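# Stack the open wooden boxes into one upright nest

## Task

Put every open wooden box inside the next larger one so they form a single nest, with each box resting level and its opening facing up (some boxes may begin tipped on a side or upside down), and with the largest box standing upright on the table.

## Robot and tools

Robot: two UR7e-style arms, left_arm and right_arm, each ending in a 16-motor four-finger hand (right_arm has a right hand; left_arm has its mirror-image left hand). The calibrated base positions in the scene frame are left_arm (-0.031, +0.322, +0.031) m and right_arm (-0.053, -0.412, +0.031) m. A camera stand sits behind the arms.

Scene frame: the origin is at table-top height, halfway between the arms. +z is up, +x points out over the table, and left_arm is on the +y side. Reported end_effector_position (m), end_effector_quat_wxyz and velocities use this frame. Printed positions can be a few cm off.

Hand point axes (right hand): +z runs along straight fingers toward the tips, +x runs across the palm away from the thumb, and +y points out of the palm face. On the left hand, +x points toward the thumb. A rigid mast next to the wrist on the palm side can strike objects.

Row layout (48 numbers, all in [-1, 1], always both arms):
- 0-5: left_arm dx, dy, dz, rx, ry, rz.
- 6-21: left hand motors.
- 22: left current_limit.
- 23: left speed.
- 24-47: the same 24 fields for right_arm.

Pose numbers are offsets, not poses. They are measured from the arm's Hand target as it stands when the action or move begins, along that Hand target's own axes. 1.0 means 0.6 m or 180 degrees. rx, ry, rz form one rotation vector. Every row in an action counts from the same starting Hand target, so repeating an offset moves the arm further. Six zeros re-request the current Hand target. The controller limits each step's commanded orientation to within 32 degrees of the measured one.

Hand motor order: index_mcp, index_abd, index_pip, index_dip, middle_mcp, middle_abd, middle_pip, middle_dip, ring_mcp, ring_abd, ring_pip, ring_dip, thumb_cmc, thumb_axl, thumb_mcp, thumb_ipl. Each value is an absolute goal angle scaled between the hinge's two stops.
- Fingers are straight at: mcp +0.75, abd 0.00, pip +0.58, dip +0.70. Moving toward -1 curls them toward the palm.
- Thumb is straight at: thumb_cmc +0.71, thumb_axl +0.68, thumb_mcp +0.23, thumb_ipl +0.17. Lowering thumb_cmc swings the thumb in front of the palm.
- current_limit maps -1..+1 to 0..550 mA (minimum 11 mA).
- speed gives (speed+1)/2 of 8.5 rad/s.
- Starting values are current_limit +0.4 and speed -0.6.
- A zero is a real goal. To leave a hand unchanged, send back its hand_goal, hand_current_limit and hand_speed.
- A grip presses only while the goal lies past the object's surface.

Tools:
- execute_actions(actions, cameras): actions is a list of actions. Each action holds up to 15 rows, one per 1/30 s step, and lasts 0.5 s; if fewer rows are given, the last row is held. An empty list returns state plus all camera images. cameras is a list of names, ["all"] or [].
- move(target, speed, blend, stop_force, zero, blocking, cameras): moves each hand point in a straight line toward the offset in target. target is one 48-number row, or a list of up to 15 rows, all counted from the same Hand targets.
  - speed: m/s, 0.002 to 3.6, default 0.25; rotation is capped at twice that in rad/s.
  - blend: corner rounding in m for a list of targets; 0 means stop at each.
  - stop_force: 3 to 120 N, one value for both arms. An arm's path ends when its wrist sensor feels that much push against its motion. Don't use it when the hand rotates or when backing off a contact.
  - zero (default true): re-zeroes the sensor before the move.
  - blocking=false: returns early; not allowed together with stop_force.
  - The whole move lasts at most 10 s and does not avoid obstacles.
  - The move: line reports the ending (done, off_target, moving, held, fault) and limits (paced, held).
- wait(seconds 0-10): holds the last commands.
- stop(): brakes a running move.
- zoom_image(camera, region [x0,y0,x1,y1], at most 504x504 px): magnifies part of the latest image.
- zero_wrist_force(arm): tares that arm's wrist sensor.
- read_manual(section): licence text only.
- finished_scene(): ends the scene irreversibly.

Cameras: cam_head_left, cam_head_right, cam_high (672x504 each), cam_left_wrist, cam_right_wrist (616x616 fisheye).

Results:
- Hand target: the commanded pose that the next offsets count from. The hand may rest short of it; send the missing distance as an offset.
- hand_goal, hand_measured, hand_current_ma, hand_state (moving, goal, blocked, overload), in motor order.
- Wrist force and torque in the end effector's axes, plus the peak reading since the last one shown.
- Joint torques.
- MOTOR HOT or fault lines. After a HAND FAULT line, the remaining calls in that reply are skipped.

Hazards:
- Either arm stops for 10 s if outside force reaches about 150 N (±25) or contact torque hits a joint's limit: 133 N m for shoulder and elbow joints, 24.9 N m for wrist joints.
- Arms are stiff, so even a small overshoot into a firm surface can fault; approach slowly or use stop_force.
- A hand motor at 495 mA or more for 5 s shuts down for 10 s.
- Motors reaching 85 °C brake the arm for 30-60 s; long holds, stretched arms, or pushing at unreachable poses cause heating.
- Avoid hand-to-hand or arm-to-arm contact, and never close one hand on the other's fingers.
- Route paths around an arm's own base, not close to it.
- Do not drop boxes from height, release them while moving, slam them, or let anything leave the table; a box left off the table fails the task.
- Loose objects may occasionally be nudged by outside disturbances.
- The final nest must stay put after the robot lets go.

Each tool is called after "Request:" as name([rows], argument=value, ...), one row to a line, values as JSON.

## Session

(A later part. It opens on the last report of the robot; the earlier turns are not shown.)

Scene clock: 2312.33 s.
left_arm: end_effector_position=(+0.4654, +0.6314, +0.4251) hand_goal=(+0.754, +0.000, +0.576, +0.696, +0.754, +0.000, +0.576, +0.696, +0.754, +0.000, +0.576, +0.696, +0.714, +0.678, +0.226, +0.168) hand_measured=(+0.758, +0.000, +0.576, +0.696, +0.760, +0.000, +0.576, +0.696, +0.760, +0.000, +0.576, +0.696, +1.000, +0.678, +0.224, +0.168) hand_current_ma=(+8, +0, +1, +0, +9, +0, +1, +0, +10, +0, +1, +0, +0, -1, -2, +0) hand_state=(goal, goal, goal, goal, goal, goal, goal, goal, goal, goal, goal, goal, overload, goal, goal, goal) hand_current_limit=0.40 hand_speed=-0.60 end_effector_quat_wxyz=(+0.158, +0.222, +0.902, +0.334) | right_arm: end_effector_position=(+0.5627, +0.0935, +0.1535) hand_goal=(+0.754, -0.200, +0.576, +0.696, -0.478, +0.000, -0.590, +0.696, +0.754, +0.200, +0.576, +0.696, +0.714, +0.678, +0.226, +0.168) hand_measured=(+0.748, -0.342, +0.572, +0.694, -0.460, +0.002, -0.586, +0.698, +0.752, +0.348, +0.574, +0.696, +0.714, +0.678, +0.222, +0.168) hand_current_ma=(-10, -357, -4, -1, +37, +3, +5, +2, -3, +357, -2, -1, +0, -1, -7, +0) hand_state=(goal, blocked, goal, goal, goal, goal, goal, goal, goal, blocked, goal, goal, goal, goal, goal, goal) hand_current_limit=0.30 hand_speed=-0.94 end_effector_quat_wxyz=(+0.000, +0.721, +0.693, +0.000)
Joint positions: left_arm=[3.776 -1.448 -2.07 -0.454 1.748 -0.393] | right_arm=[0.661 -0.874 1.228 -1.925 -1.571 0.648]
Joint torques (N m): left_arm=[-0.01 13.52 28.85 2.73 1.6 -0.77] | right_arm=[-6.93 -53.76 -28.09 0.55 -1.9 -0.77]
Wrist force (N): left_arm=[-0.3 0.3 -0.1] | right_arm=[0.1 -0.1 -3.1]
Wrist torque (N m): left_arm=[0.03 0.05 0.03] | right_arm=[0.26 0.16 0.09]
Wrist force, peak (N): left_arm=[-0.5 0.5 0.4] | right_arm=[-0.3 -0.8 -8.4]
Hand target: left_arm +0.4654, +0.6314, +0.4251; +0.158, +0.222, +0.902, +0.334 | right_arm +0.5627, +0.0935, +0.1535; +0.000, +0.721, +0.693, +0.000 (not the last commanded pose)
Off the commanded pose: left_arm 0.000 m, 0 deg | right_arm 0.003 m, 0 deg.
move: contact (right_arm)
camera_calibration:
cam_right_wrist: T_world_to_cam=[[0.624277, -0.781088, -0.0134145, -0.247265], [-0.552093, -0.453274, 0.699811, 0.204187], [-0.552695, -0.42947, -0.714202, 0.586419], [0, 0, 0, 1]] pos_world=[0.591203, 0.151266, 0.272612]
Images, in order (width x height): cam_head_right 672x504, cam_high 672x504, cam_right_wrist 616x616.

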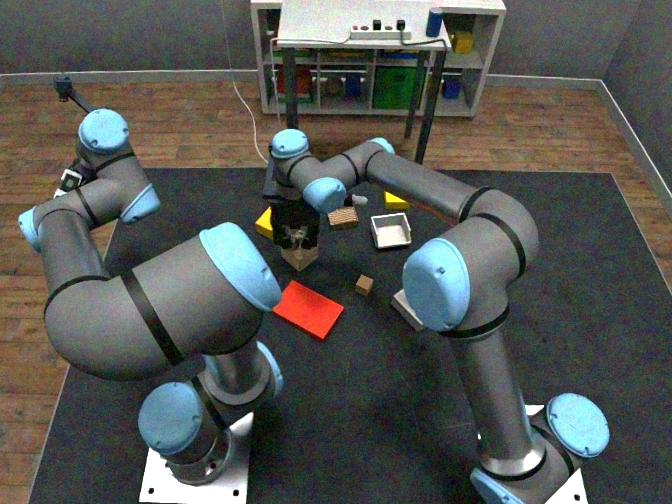

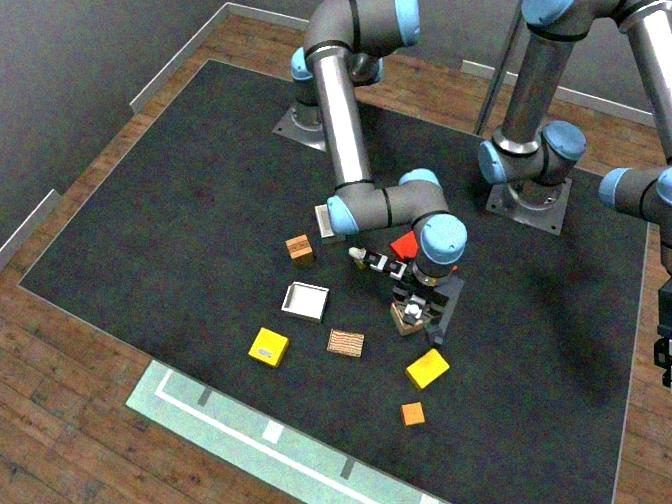

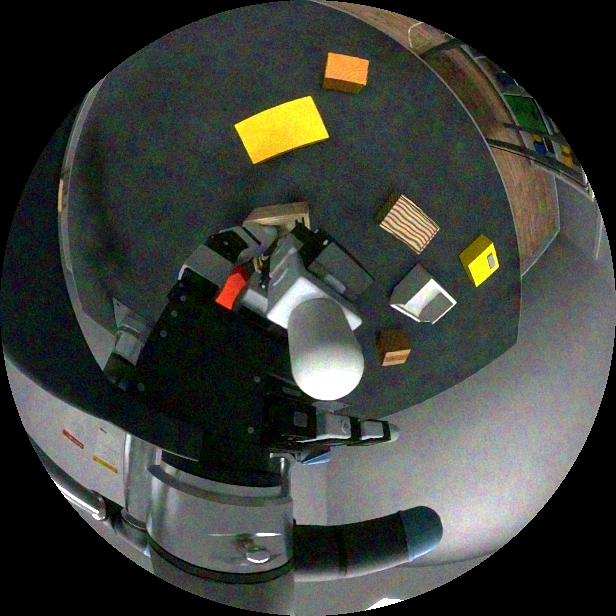

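Request:
move(target=[0,0,0,0,0,0,0.754,0,0.576,0.696,0.754,0,0.576,0.696,0.754,0,0.576,0.696,0.714,0.678,0.226,0.168,0.4,-0.6,0,0,0,0,0,0,0.754,-0.39,0.576,0.696,-0.479,0,-0.591,0.696,0.754,0.39,0.576,0.696,0.714,0.678,0.226,0.168,0.2,-0.95], speed=0.01, cameras=["cam_head_right", "cam_high", "cam_right_wrist"])

Request:
zoom_image(camera="cam_right_wrist", region=[245, 185, 317, 257])

Request:
zoom_image(camera="cam_high", region=[385, 290, 440, 345])

Scene clock: 2318.80 s.
left_arm: end_effector_position=(+0.4654, +0.6314, +0.4251) hand_goal=(+0.754, +0.000, +0.576, +0.696, +0.754, +0.000, +0.576, +0.696, +0.754, +0.000, +0.576, +0.696, +0.714, +0.678, +0.226, +0.168) hand_measured=(+0.758, +0.000, +0.576, +0.696, +0.760, +0.000, +0.576, +0.696, +0.760, +0.000, +0.576, +0.696, +1.000, +0.678, +0.224, +0.168) hand_current_ma=(+8, +0, +1, +0, +9, +0, +1, +0, +10, +0, +1, +0, +0, -1, -2, +0) hand_state=(goal, goal, goal, goal, goal, goal, goal, goal, goal, goal, goal, goal, overload, goal, goal, goal) hand_current_limit=0.40 hand_speed=-0.60 end_effector_quat_wxyz=(+0.158, +0.222, +0.902, +0.334) | right_arm: end_effector_position=(+0.5627, +0.0935, +0.1535) hand_goal=(+0.754, -0.390, +0.576, +0.696, -0.478, +0.000, -0.590, +0.696, +0.754, +0.390, +0.576, +0.696, +0.714, +0.678, +0.226, +0.168) hand_measured=(+0.750, -0.382, +0.572, +0.694, -0.460, +0.002, -0.586, +0.698, +0.752, +0.378, +0.574, +0.696, +0.714, +0.678, +0.222, +0.168) hand_current_ma=(-7, +12, -4, -1, +37, +3, +5, +2, -3, -19, -2, -1, +0, -1, -7, +0) hand_state=(goal, goal, goal, goal, goal, goal, goal, goal, goal, goal, goal, goal, goal, goal, goal, goal) hand_current_limit=0.20 hand_speed=-0.95 end_effector_quat_wxyz=(+0.000, +0.721, +0.693, +0.000)
Joint positions: left_arm=[3.776 -1.448 -2.07 -0.454 1.748 -0.393] | right_arm=[0.661 -0.874 1.228 -1.925 -1.571 0.648]
Joint torques (N m): left_arm=[-0.49 13.04 29.35 2.72 1.69 -0.92] | right_arm=[-5.88 -52.92 -27.15 -0.04 -1.85 -0.52]
Wrist force (N): left_arm=[0.0 0.5 0.0] | right_arm=[0.5 -0.8 -0.3]
Wrist torque (N m): left_arm=[0.06 0.01 0.05] | right_arm=[0.02 -0.01 0.12]
Wrist force, peak (N): left_arm=[-0.5 0.6 0.5] | right_arm=[-0.1 -0.4 -3.8]
Hand target: left_arm +0.4654, +0.6314, +0.4251; +0.158, +0.222, +0.902, +0.334 | right_arm +0.5627, +0.0935, +0.1535; +0.000, +0.721, +0.693, +0.000
Off the commanded pose: left_arm 0.000 m, 0 deg | right_arm 0.000 m, 0 deg.
move: done
camera_calibration:
cam_right_wrist: T_world_to_cam=[[0.624269, -0.781095, -0.0134047, -0.247262], [-0.552102, -0.453263, 0.699811, 0.204191], [-0.552695, -0.42947, -0.714202, 0.586419], [0, 0, 0, 1]] pos_world=[0.591203, 0.151266, 0.272612]
Images, in order (width x height): cam_head_right 672x504, cam_high 672x504, cam_right_wrist 616x616.

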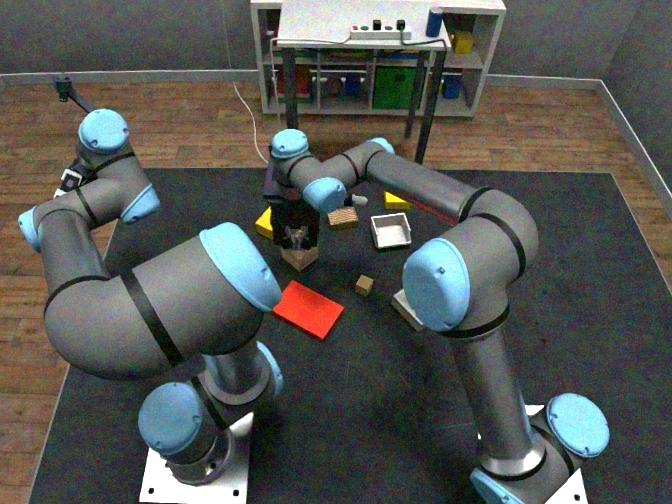

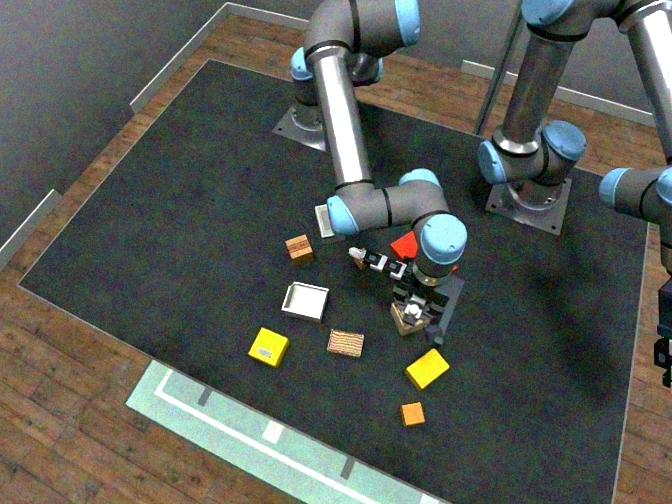

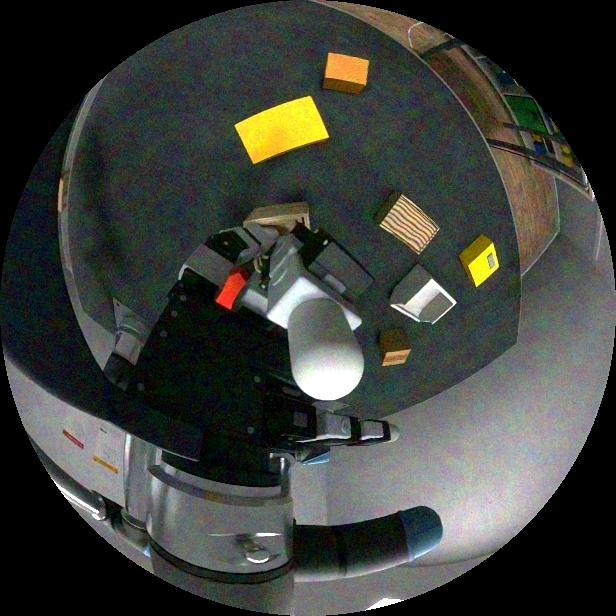

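Scaled by 7.000 from the camera's 616x616 image, which has a finer 880x880 frame.

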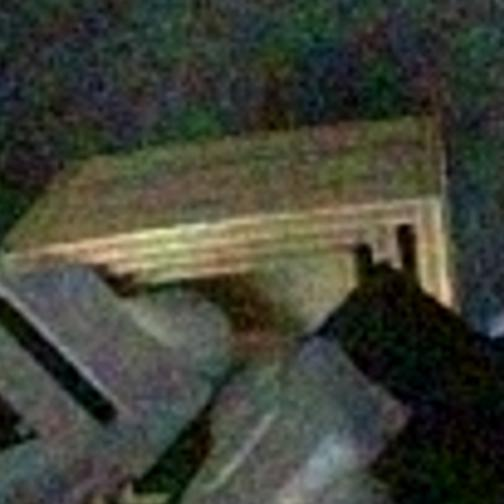

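Scaled by 9.164.

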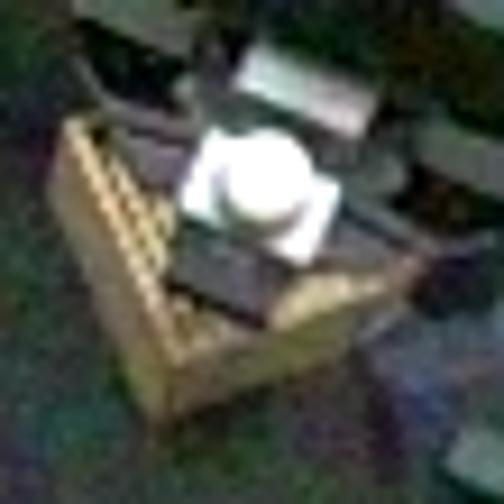

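Request:
move([
  [0,0,0,0,0,0,0.754,0,0.576,0.696,0.754,0,0.576,0.696,0.754,0,0.576,0.696,0.714,0.678,0.226,0.168,0.4,-0.6,0,0,-0.05,0,0,0,0.754,-0.39,0.576,0.696,-0.479,0,-0.591,0.696,0.754,0.39,0.576,0.696,0.714,0.678,0.226,0.168,0.2,-0.95],
  [0,0,0,0,0,0,0.754,0,0.576,0.696,0.754,0,0.576,0.696,0.754,0,0.576,0.696,0.714,0.678,0.226,0.168,0.4,-0.6,0,0,-0.25,0,0,0,0.754,-0.39,0.576,0.696,-0.479,0,-0.591,0.696,0.754,0.39,0.576,0.696,0.714,0.678,0.226,0.168,0.2,-0.95],
], speed=[0.03, 0.1], blend=0.01, cameras=["cam_head_right", "cam_high", "cam_right_wrist"])

Request:
zoom_image(camera="cam_right_wrist", region=[230, 170, 330, 270])

Request:
zoom_image(camera="cam_high", region=[380, 285, 440, 345])

Request:
zoom_image(camera="cam_head_right", region=[275, 225, 325, 275])

Scene clock: 2326.90 s.
left_arm: end_effector_position=(+0.4654, +0.6314, +0.4251) hand_goal=(+0.754, +0.000, +0.576, +0.696, +0.754, +0.000, +0.576, +0.696, +0.754, +0.000, +0.576, +0.696, +0.714, +0.678, +0.226, +0.168) hand_measured=(+0.758, +0.000, +0.576, +0.696, +0.760, +0.000, +0.576, +0.696, +0.760, +0.000, +0.576, +0.696, +1.000, +0.678, +0.224, +0.168) hand_current_ma=(+8, +0, +1, +0, +9, +0, +1, +0, +10, +0, +1, +0, +0, -1, -2, +0) hand_state=(goal, goal, goal, goal, goal, goal, goal, goal, goal, goal, goal, goal, overload, goal, goal, goal) hand_current_limit=0.40 hand_speed=-0.60 end_effector_quat_wxyz=(+0.158, +0.222, +0.902, +0.334) | right_arm: end_effector_position=(+0.5626, +0.0936, +0.3035) hand_goal=(+0.754, -0.390, +0.576, +0.696, -0.478, +0.000, -0.590, +0.696, +0.754, +0.390, +0.576, +0.696, +0.714, +0.678, +0.226, +0.168) hand_measured=(+0.750, -0.382, +0.572, +0.694, -0.462, +0.002, -0.586, +0.698, +0.752, +0.378, +0.574, +0.696, +0.714, +0.678, +0.222, +0.168) hand_current_ma=(-7, +12, -4, -1, +36, +3, +5, +2, -3, -19, -2, -1, +0, -1, -7, +0) hand_state=(goal, goal, goal, goal, goal, goal, goal, goal, goal, goal, goal, goal, goal, goal, goal, goal) hand_current_limit=0.20 hand_speed=-0.95 end_effector_quat_wxyz=(+0.000, +0.721, +0.693, +0.000)
Joint positions: left_arm=[3.776 -1.448 -2.07 -0.454 1.748 -0.393] | right_arm=[0.662 -0.947 0.96 -1.584 -1.571 0.648]
Joint torques (N m): left_arm=[-0.48 12.5 29.26 2.71 1.59 -0.93] | right_arm=[9.65 -39.65 -27.16 -1.69 -1.5 0.49]
Wrist force (N): left_arm=[-0.3 0.2 0.0] | right_arm=[0.2 -0.8 0.2]
Wrist torque (N m): left_arm=[0.01 0.04 0.04] | right_arm=[-0.01 -0.03 0.12]
Wrist force, peak (N): left_arm=[-0.4 0.7 0.2] | right_arm=[0.2 -0.8 -1.2]
Hand target: left_arm +0.4654, +0.6314, +0.4251; +0.158, +0.222, +0.902, +0.334 | right_arm +0.5626, +0.0936, +0.3035; +0.000, +0.721, +0.693, +0.000
Off the commanded pose: left_arm 0.000 m, 0 deg | right_arm 0.000 m, 0 deg.
move: done
camera_calibration:
cam_right_wrist: T_world_to_cam=[[0.624277, -0.781088, -0.0134145, -0.24519], [-0.552093, -0.453274, 0.699811, 0.09916], [-0.552695, -0.42947, -0.714202, 0.693494], [0, 0, 0, 1]] pos_world=[0.591103, 0.151266, 0.422612]
Images, in order (width x height): cam_head_right 672x504, cam_high 672x504, cam_right_wrist 616x616.

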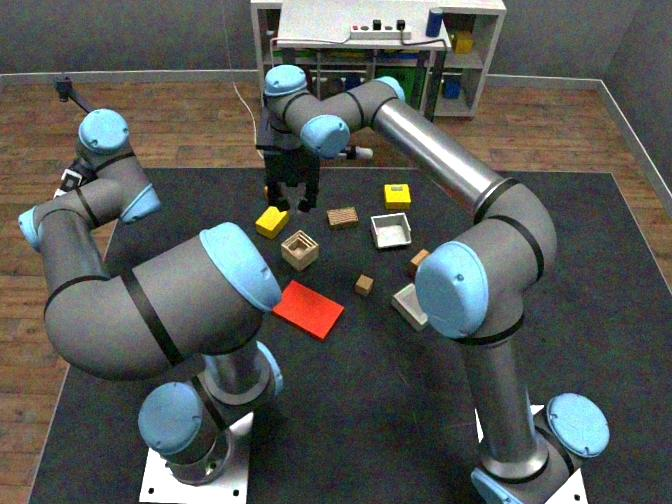

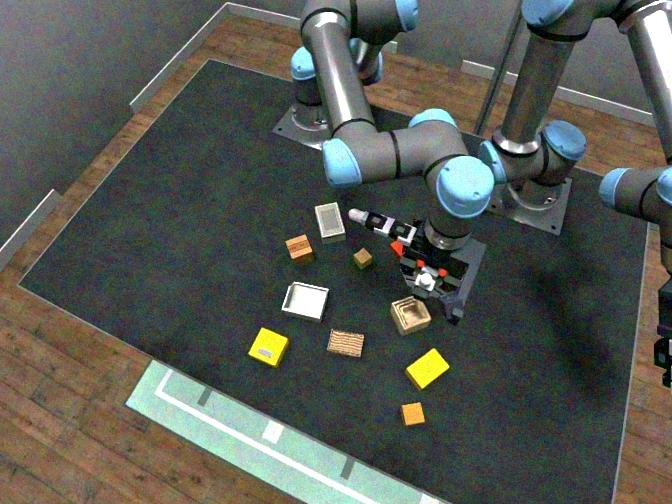

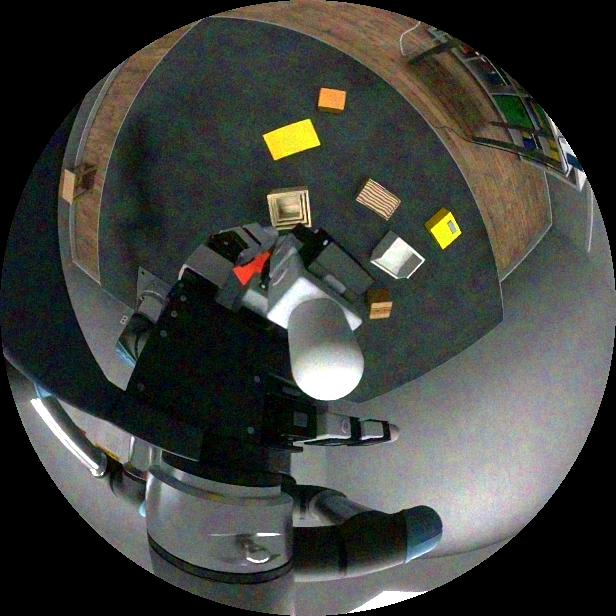

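Scaled by 5.040 from the camera's 616x616 image, which has a finer 880x880 frame.

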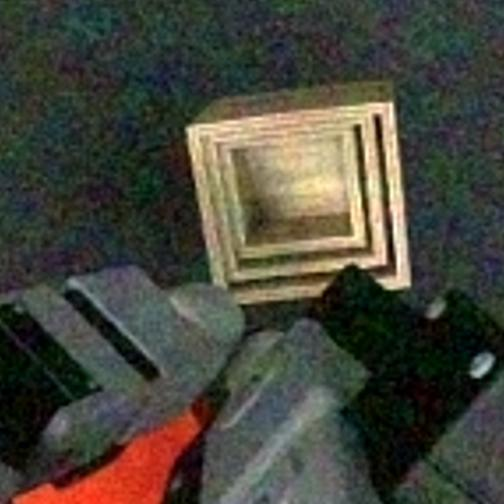

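Scaled by 8.400.

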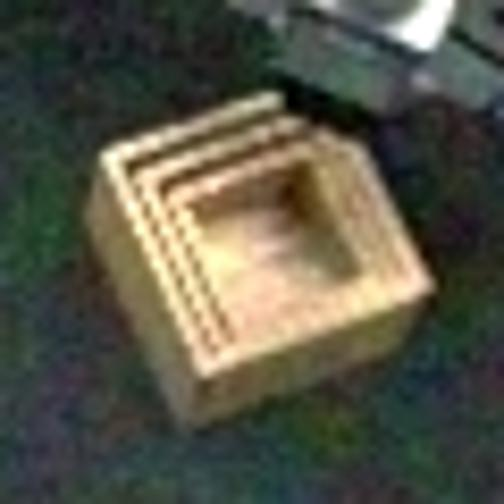

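Scaled by 10.080.

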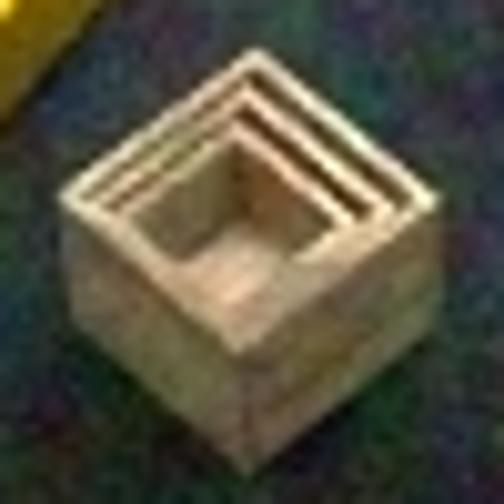

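Request:
zoom_image(camera="cam_head_right", region=[345, 265, 385, 305])

Request:
zoom_image(camera="cam_high", region=[342, 238, 382, 278])

Request:
zoom_image(camera="cam_high", region=[320, 320, 376, 376])

Request:
zoom_image(camera="cam_high", region=[275, 225, 325, 275])

Scaled by 12.600.

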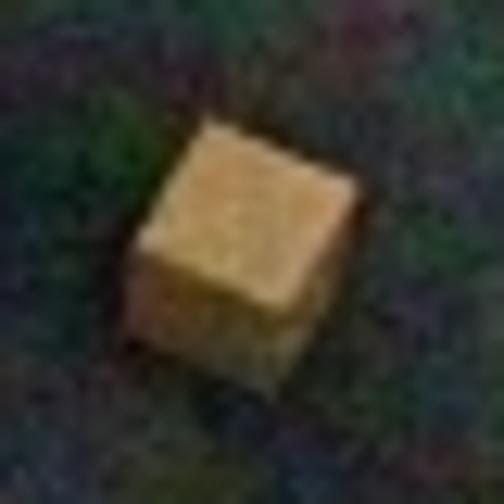

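Scaled by 12.600.

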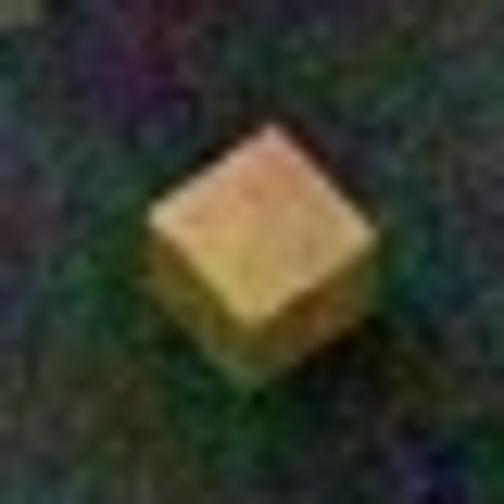

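Scaled by 9.000.

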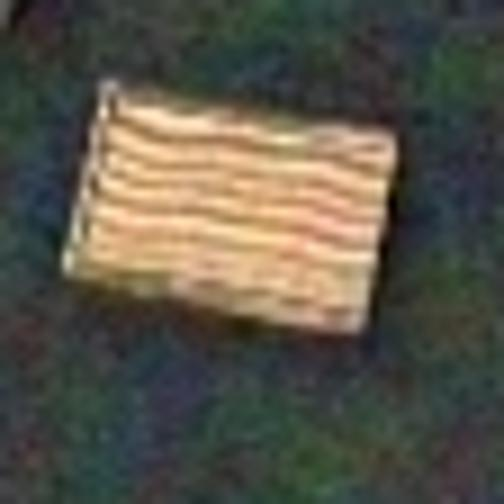

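Scaled by 10.080.

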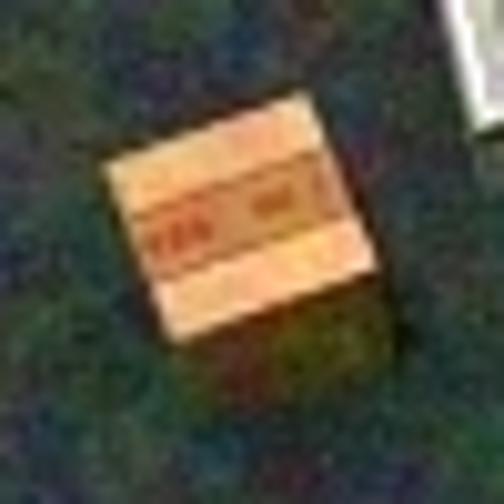

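Request:
move(target=[0,0,0,0,0,0,0.754,0,0.576,0.696,0.754,0,0.576,0.696,0.754,0,0.576,0.696,0.714,0.678,0.226,0.168,0.4,-0.6,-0.3117,-0.1362,0.2225,0,0,-0.0126,0.754,0,0.576,0.696,-0.479,0,-0.591,0.696,0.754,0,0.576,0.696,0.714,0.678,0.226,0.168,0.3,-0.8], speed=0.15, cameras=["cam_high", "cam_right_wrist"])

Request:
zoom_image(camera="cam_right_wrist", region=[240, 180, 310, 250])

Scene clock: 2351.40 s.
left_arm: end_effector_position=(+0.4654, +0.6314, +0.4251) hand_goal=(+0.754, +0.000, +0.576, +0.696, +0.754, +0.000, +0.576, +0.696, +0.754, +0.000, +0.576, +0.696, +0.714, +0.678, +0.226, +0.168) hand_measured=(+0.758, +0.000, +0.576, +0.696, +0.760, +0.000, +0.576, +0.696, +0.760, +0.000, +0.576, +0.696, +1.000, +0.678, +0.224, +0.168) hand_current_ma=(+8, +0, +1, +0, +9, +0, +1, +0, +10, +0, +1, +0, +0, -1, -2, +0) hand_state=(goal, goal, goal, goal, goal, goal, goal, goal, goal, goal, goal, goal, overload, goal, goal, goal) hand_current_limit=0.40 hand_speed=-0.60 end_effector_quat_wxyz=(+0.158, +0.222, +0.902, +0.334) | right_arm: end_effector_position=(+0.4735, -0.0900, +0.1701) hand_goal=(+0.754, +0.000, +0.576, +0.696, -0.478, +0.000, -0.590, +0.696, +0.754, +0.000, +0.576, +0.696, +0.714, +0.678, +0.226, +0.168) hand_measured=(+0.750, -0.002, +0.574, +0.694, -0.462, +0.002, -0.586, +0.698, +0.752, +0.004, +0.574, +0.696, +0.714, +0.678, +0.222, +0.168) hand_current_ma=(-5, -3, -3, -1, +36, +3, +5, +2, -3, +3, -2, -1, +0, -1, -7, +0) hand_state=(goal, goal, goal, goal, goal, goal, goal, goal, goal, goal, goal, goal, goal, goal, goal, goal) hand_current_limit=0.30 hand_speed=-0.80 end_effector_quat_wxyz=(+0.000, +0.708, +0.707, +0.000)
Joint positions: left_arm=[3.776 -1.448 -2.07 -0.454 1.748 -0.393] | right_arm=[0.477 -1.31 1.857 -2.119 -1.571 0.425]
Joint torques (N m): left_arm=[-0.68 12.56 28.77 2.72 1.76 -1.14] | right_arm=[4.5 -30.03 -11.24 -3.06 2.11 -0.11]
Wrist force (N): left_arm=[-0.4 0.5 0.1] | right_arm=[0.3 -0.7 -0.1]
Wrist torque (N m): left_arm=[0.05 0.06 0.02] | right_arm=[0.02 -0.03 -0.03]
Wrist force, peak (N): left_arm=[-0.7 0.4 0.3] | right_arm=[1.8 -0.5 -0.8]
Hand target: left_arm +0.4654, +0.6314, +0.4251; +0.158, +0.222, +0.902, +0.334 | right_arm +0.4734, -0.0900, +0.1700; +0.000, +0.708, +0.707, +0.000
Off the commanded pose: left_arm 0.000 m, 0 deg | right_arm 0.000 m, 0 deg.
move: done
camera_calibration:
cam_right_wrist: T_world_to_cam=[[0.654548, -0.755901, -0.0134088, -0.346813], [-0.533756, -0.474604, 0.699897, 0.049448], [-0.535417, -0.45096, -0.714118, 0.459968], [0, 0, 0, 1]] pos_world=[0.499674, -0.0312612, 0.289212]
Images, in order (width x height): cam_high 672x504, cam_right_wrist 616x616.

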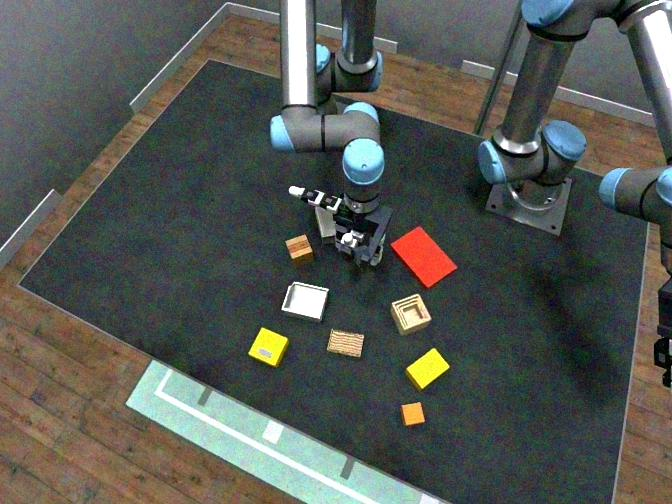

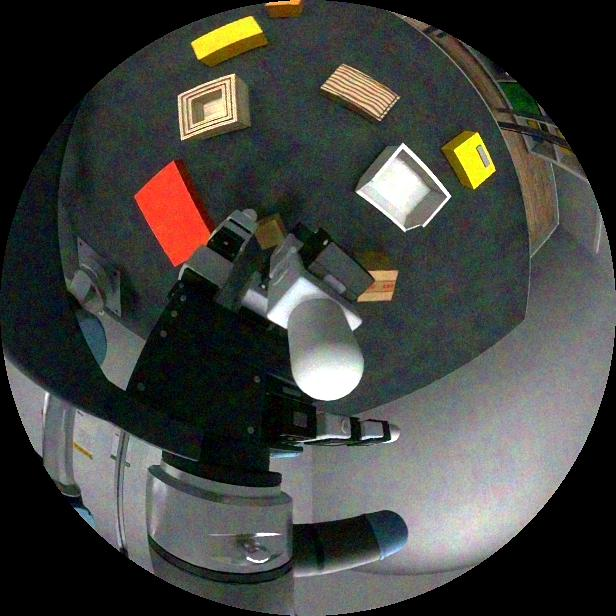

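Scaled by 7.200 from the camera's 616x616 image, which has a finer 880x880 frame.

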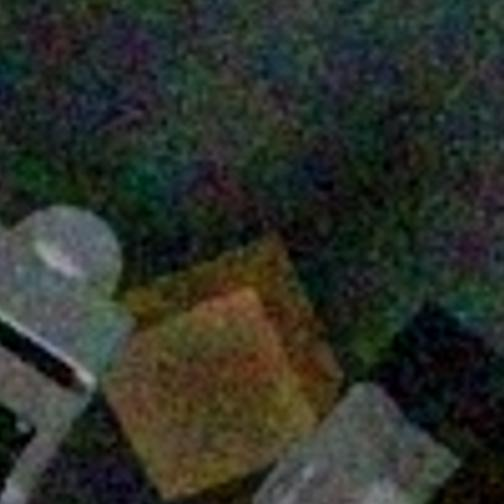

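Request:
zoom_image(camera="cam_right_wrist", region=[170, 60, 310, 260])

Request:
zoom_image(camera="cam_high", region=[330, 230, 450, 350])

Scaled by 2.520 from the camera's 616x616 image, which has a finer 880x880 frame.

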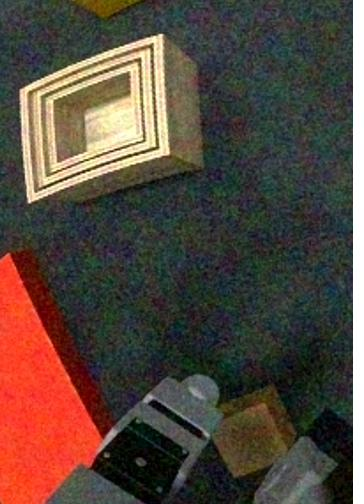

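Scaled by 4.200.

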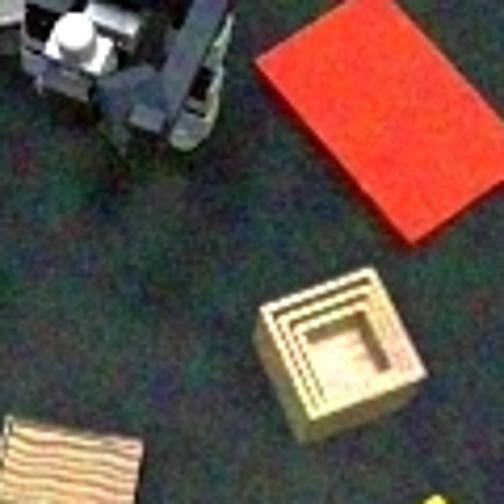

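Request:
move(target=[0,0,0,0,0,0,0.754,0,0.576,0.696,0.754,0,0.576,0.696,0.754,0,0.576,0.696,0.714,0.678,0.226,0.168,0.4,-0.6,0,0,-0.2,0,0,0,0.754,0,0.576,0.696,-0.479,0,-0.591,0.696,0.754,0,0.576,0.696,0.714,0.678,0.226,0.168,0.3,-0.8], speed=0.12, cameras=["cam_head_right", "cam_high"])

Request:
zoom_image(camera="cam_head_right", region=[275, 225, 325, 275])

Request:
zoom_image(camera="cam_head_right", region=[345, 265, 385, 305])

Scene clock: 2366.33 s.
left_arm: end_effector_position=(+0.4654, +0.6314, +0.4251) hand_goal=(+0.754, +0.000, +0.576, +0.696, +0.754, +0.000, +0.576, +0.696, +0.754, +0.000, +0.576, +0.696, +0.714, +0.678, +0.226, +0.168) hand_measured=(+0.758, +0.000, +0.576, +0.696, +0.760, +0.000, +0.576, +0.696, +0.760, +0.000, +0.576, +0.696, +1.000, +0.678, +0.224, +0.168) hand_current_ma=(+8, +0, +1, +0, +9, +0, +1, +0, +10, +0, +1, +0, +0, -1, -2, +0) hand_state=(goal, goal, goal, goal, goal, goal, goal, goal, goal, goal, goal, goal, overload, goal, goal, goal) hand_current_limit=0.40 hand_speed=-0.60 end_effector_quat_wxyz=(+0.158, +0.222, +0.902, +0.334) | right_arm: end_effector_position=(+0.4734, -0.0899, +0.2900) hand_goal=(+0.754, +0.000, +0.576, +0.696, -0.478, +0.000, -0.590, +0.696, +0.754, +0.000, +0.576, +0.696, +0.714, +0.678, +0.226, +0.168) hand_measured=(+0.750, -0.002, +0.574, +0.694, -0.462, +0.002, -0.586, +0.698, +0.752, +0.004, +0.574, +0.696, +0.714, +0.678, +0.222, +0.168) hand_current_ma=(-5, -3, -3, -1, +35, +3, +5, +2, -3, +3, -2, -1, +0, -1, -7, +0) hand_state=(goal, goal, goal, goal, goal, goal, goal, goal, goal, goal, goal, goal, goal, goal, goal, goal) hand_current_limit=0.30 hand_speed=-0.80 end_effector_quat_wxyz=(+0.000, +0.708, +0.707, +0.000)
Joint positions: left_arm=[3.776 -1.448 -2.07 -0.454 1.748 -0.393] | right_arm=[0.477 -1.42 1.662 -1.813 -1.571 0.425]
Joint torques (N m): left_arm=[0.14 13.16 29.54 2.85 1.59 -0.87] | right_arm=[9.48 -24.59 -28.06 -0.73 -0.14 1.15]
Wrist force (N): left_arm=[0.0 0.3 0.2] | right_arm=[0.4 -1.1 0.0]
Wrist torque (N m): left_arm=[0.00 0.02 0.05] | right_arm=[-0.03 -0.04 -0.03]
Wrist force, peak (N): left_arm=[-0.7 0.5 0.2] | right_arm=[0.3 -0.9 -1.3]
Hand target: left_arm +0.4654, +0.6314, +0.4251; +0.158, +0.222, +0.902, +0.334 | right_arm +0.4734, -0.0900, +0.2900; +0.000, +0.708, +0.707, +0.000
Off the commanded pose: left_arm 0.000 m, 0 deg | right_arm 0.000 m, 0 deg.
move: done
Images, in order (width x height): cam_head_right 672x504, cam_high 672x504.

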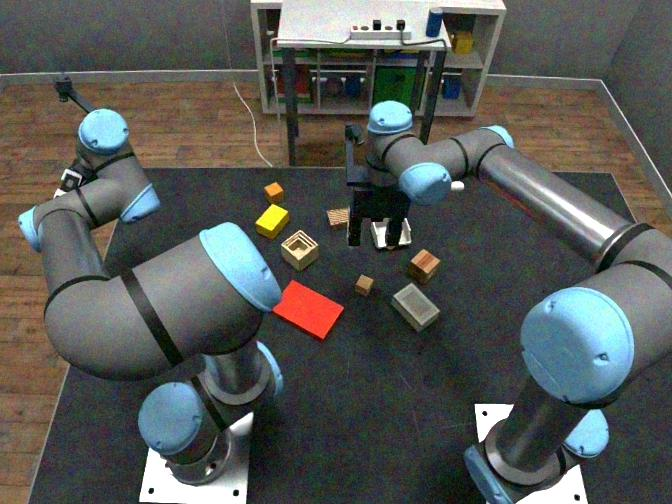

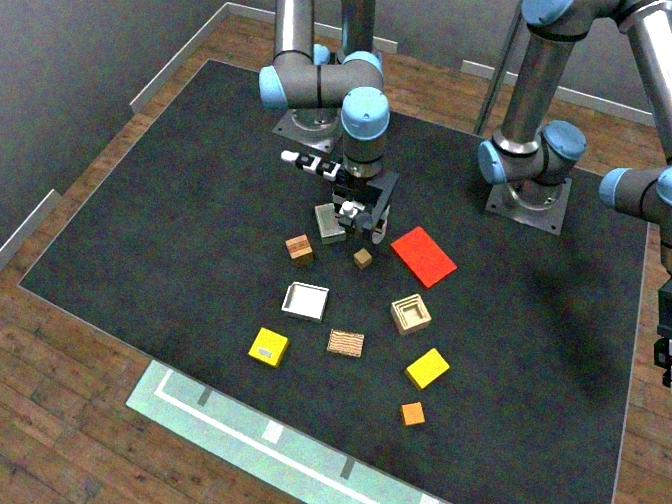

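Scaled by 10.080.

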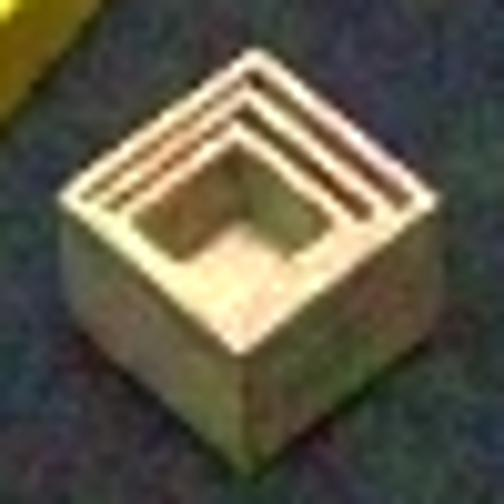

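Scaled by 12.600.

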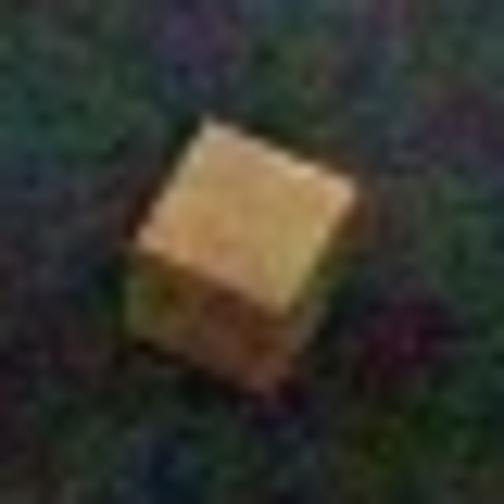

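Request:
finished_scene()

The scene is finished: the task was done.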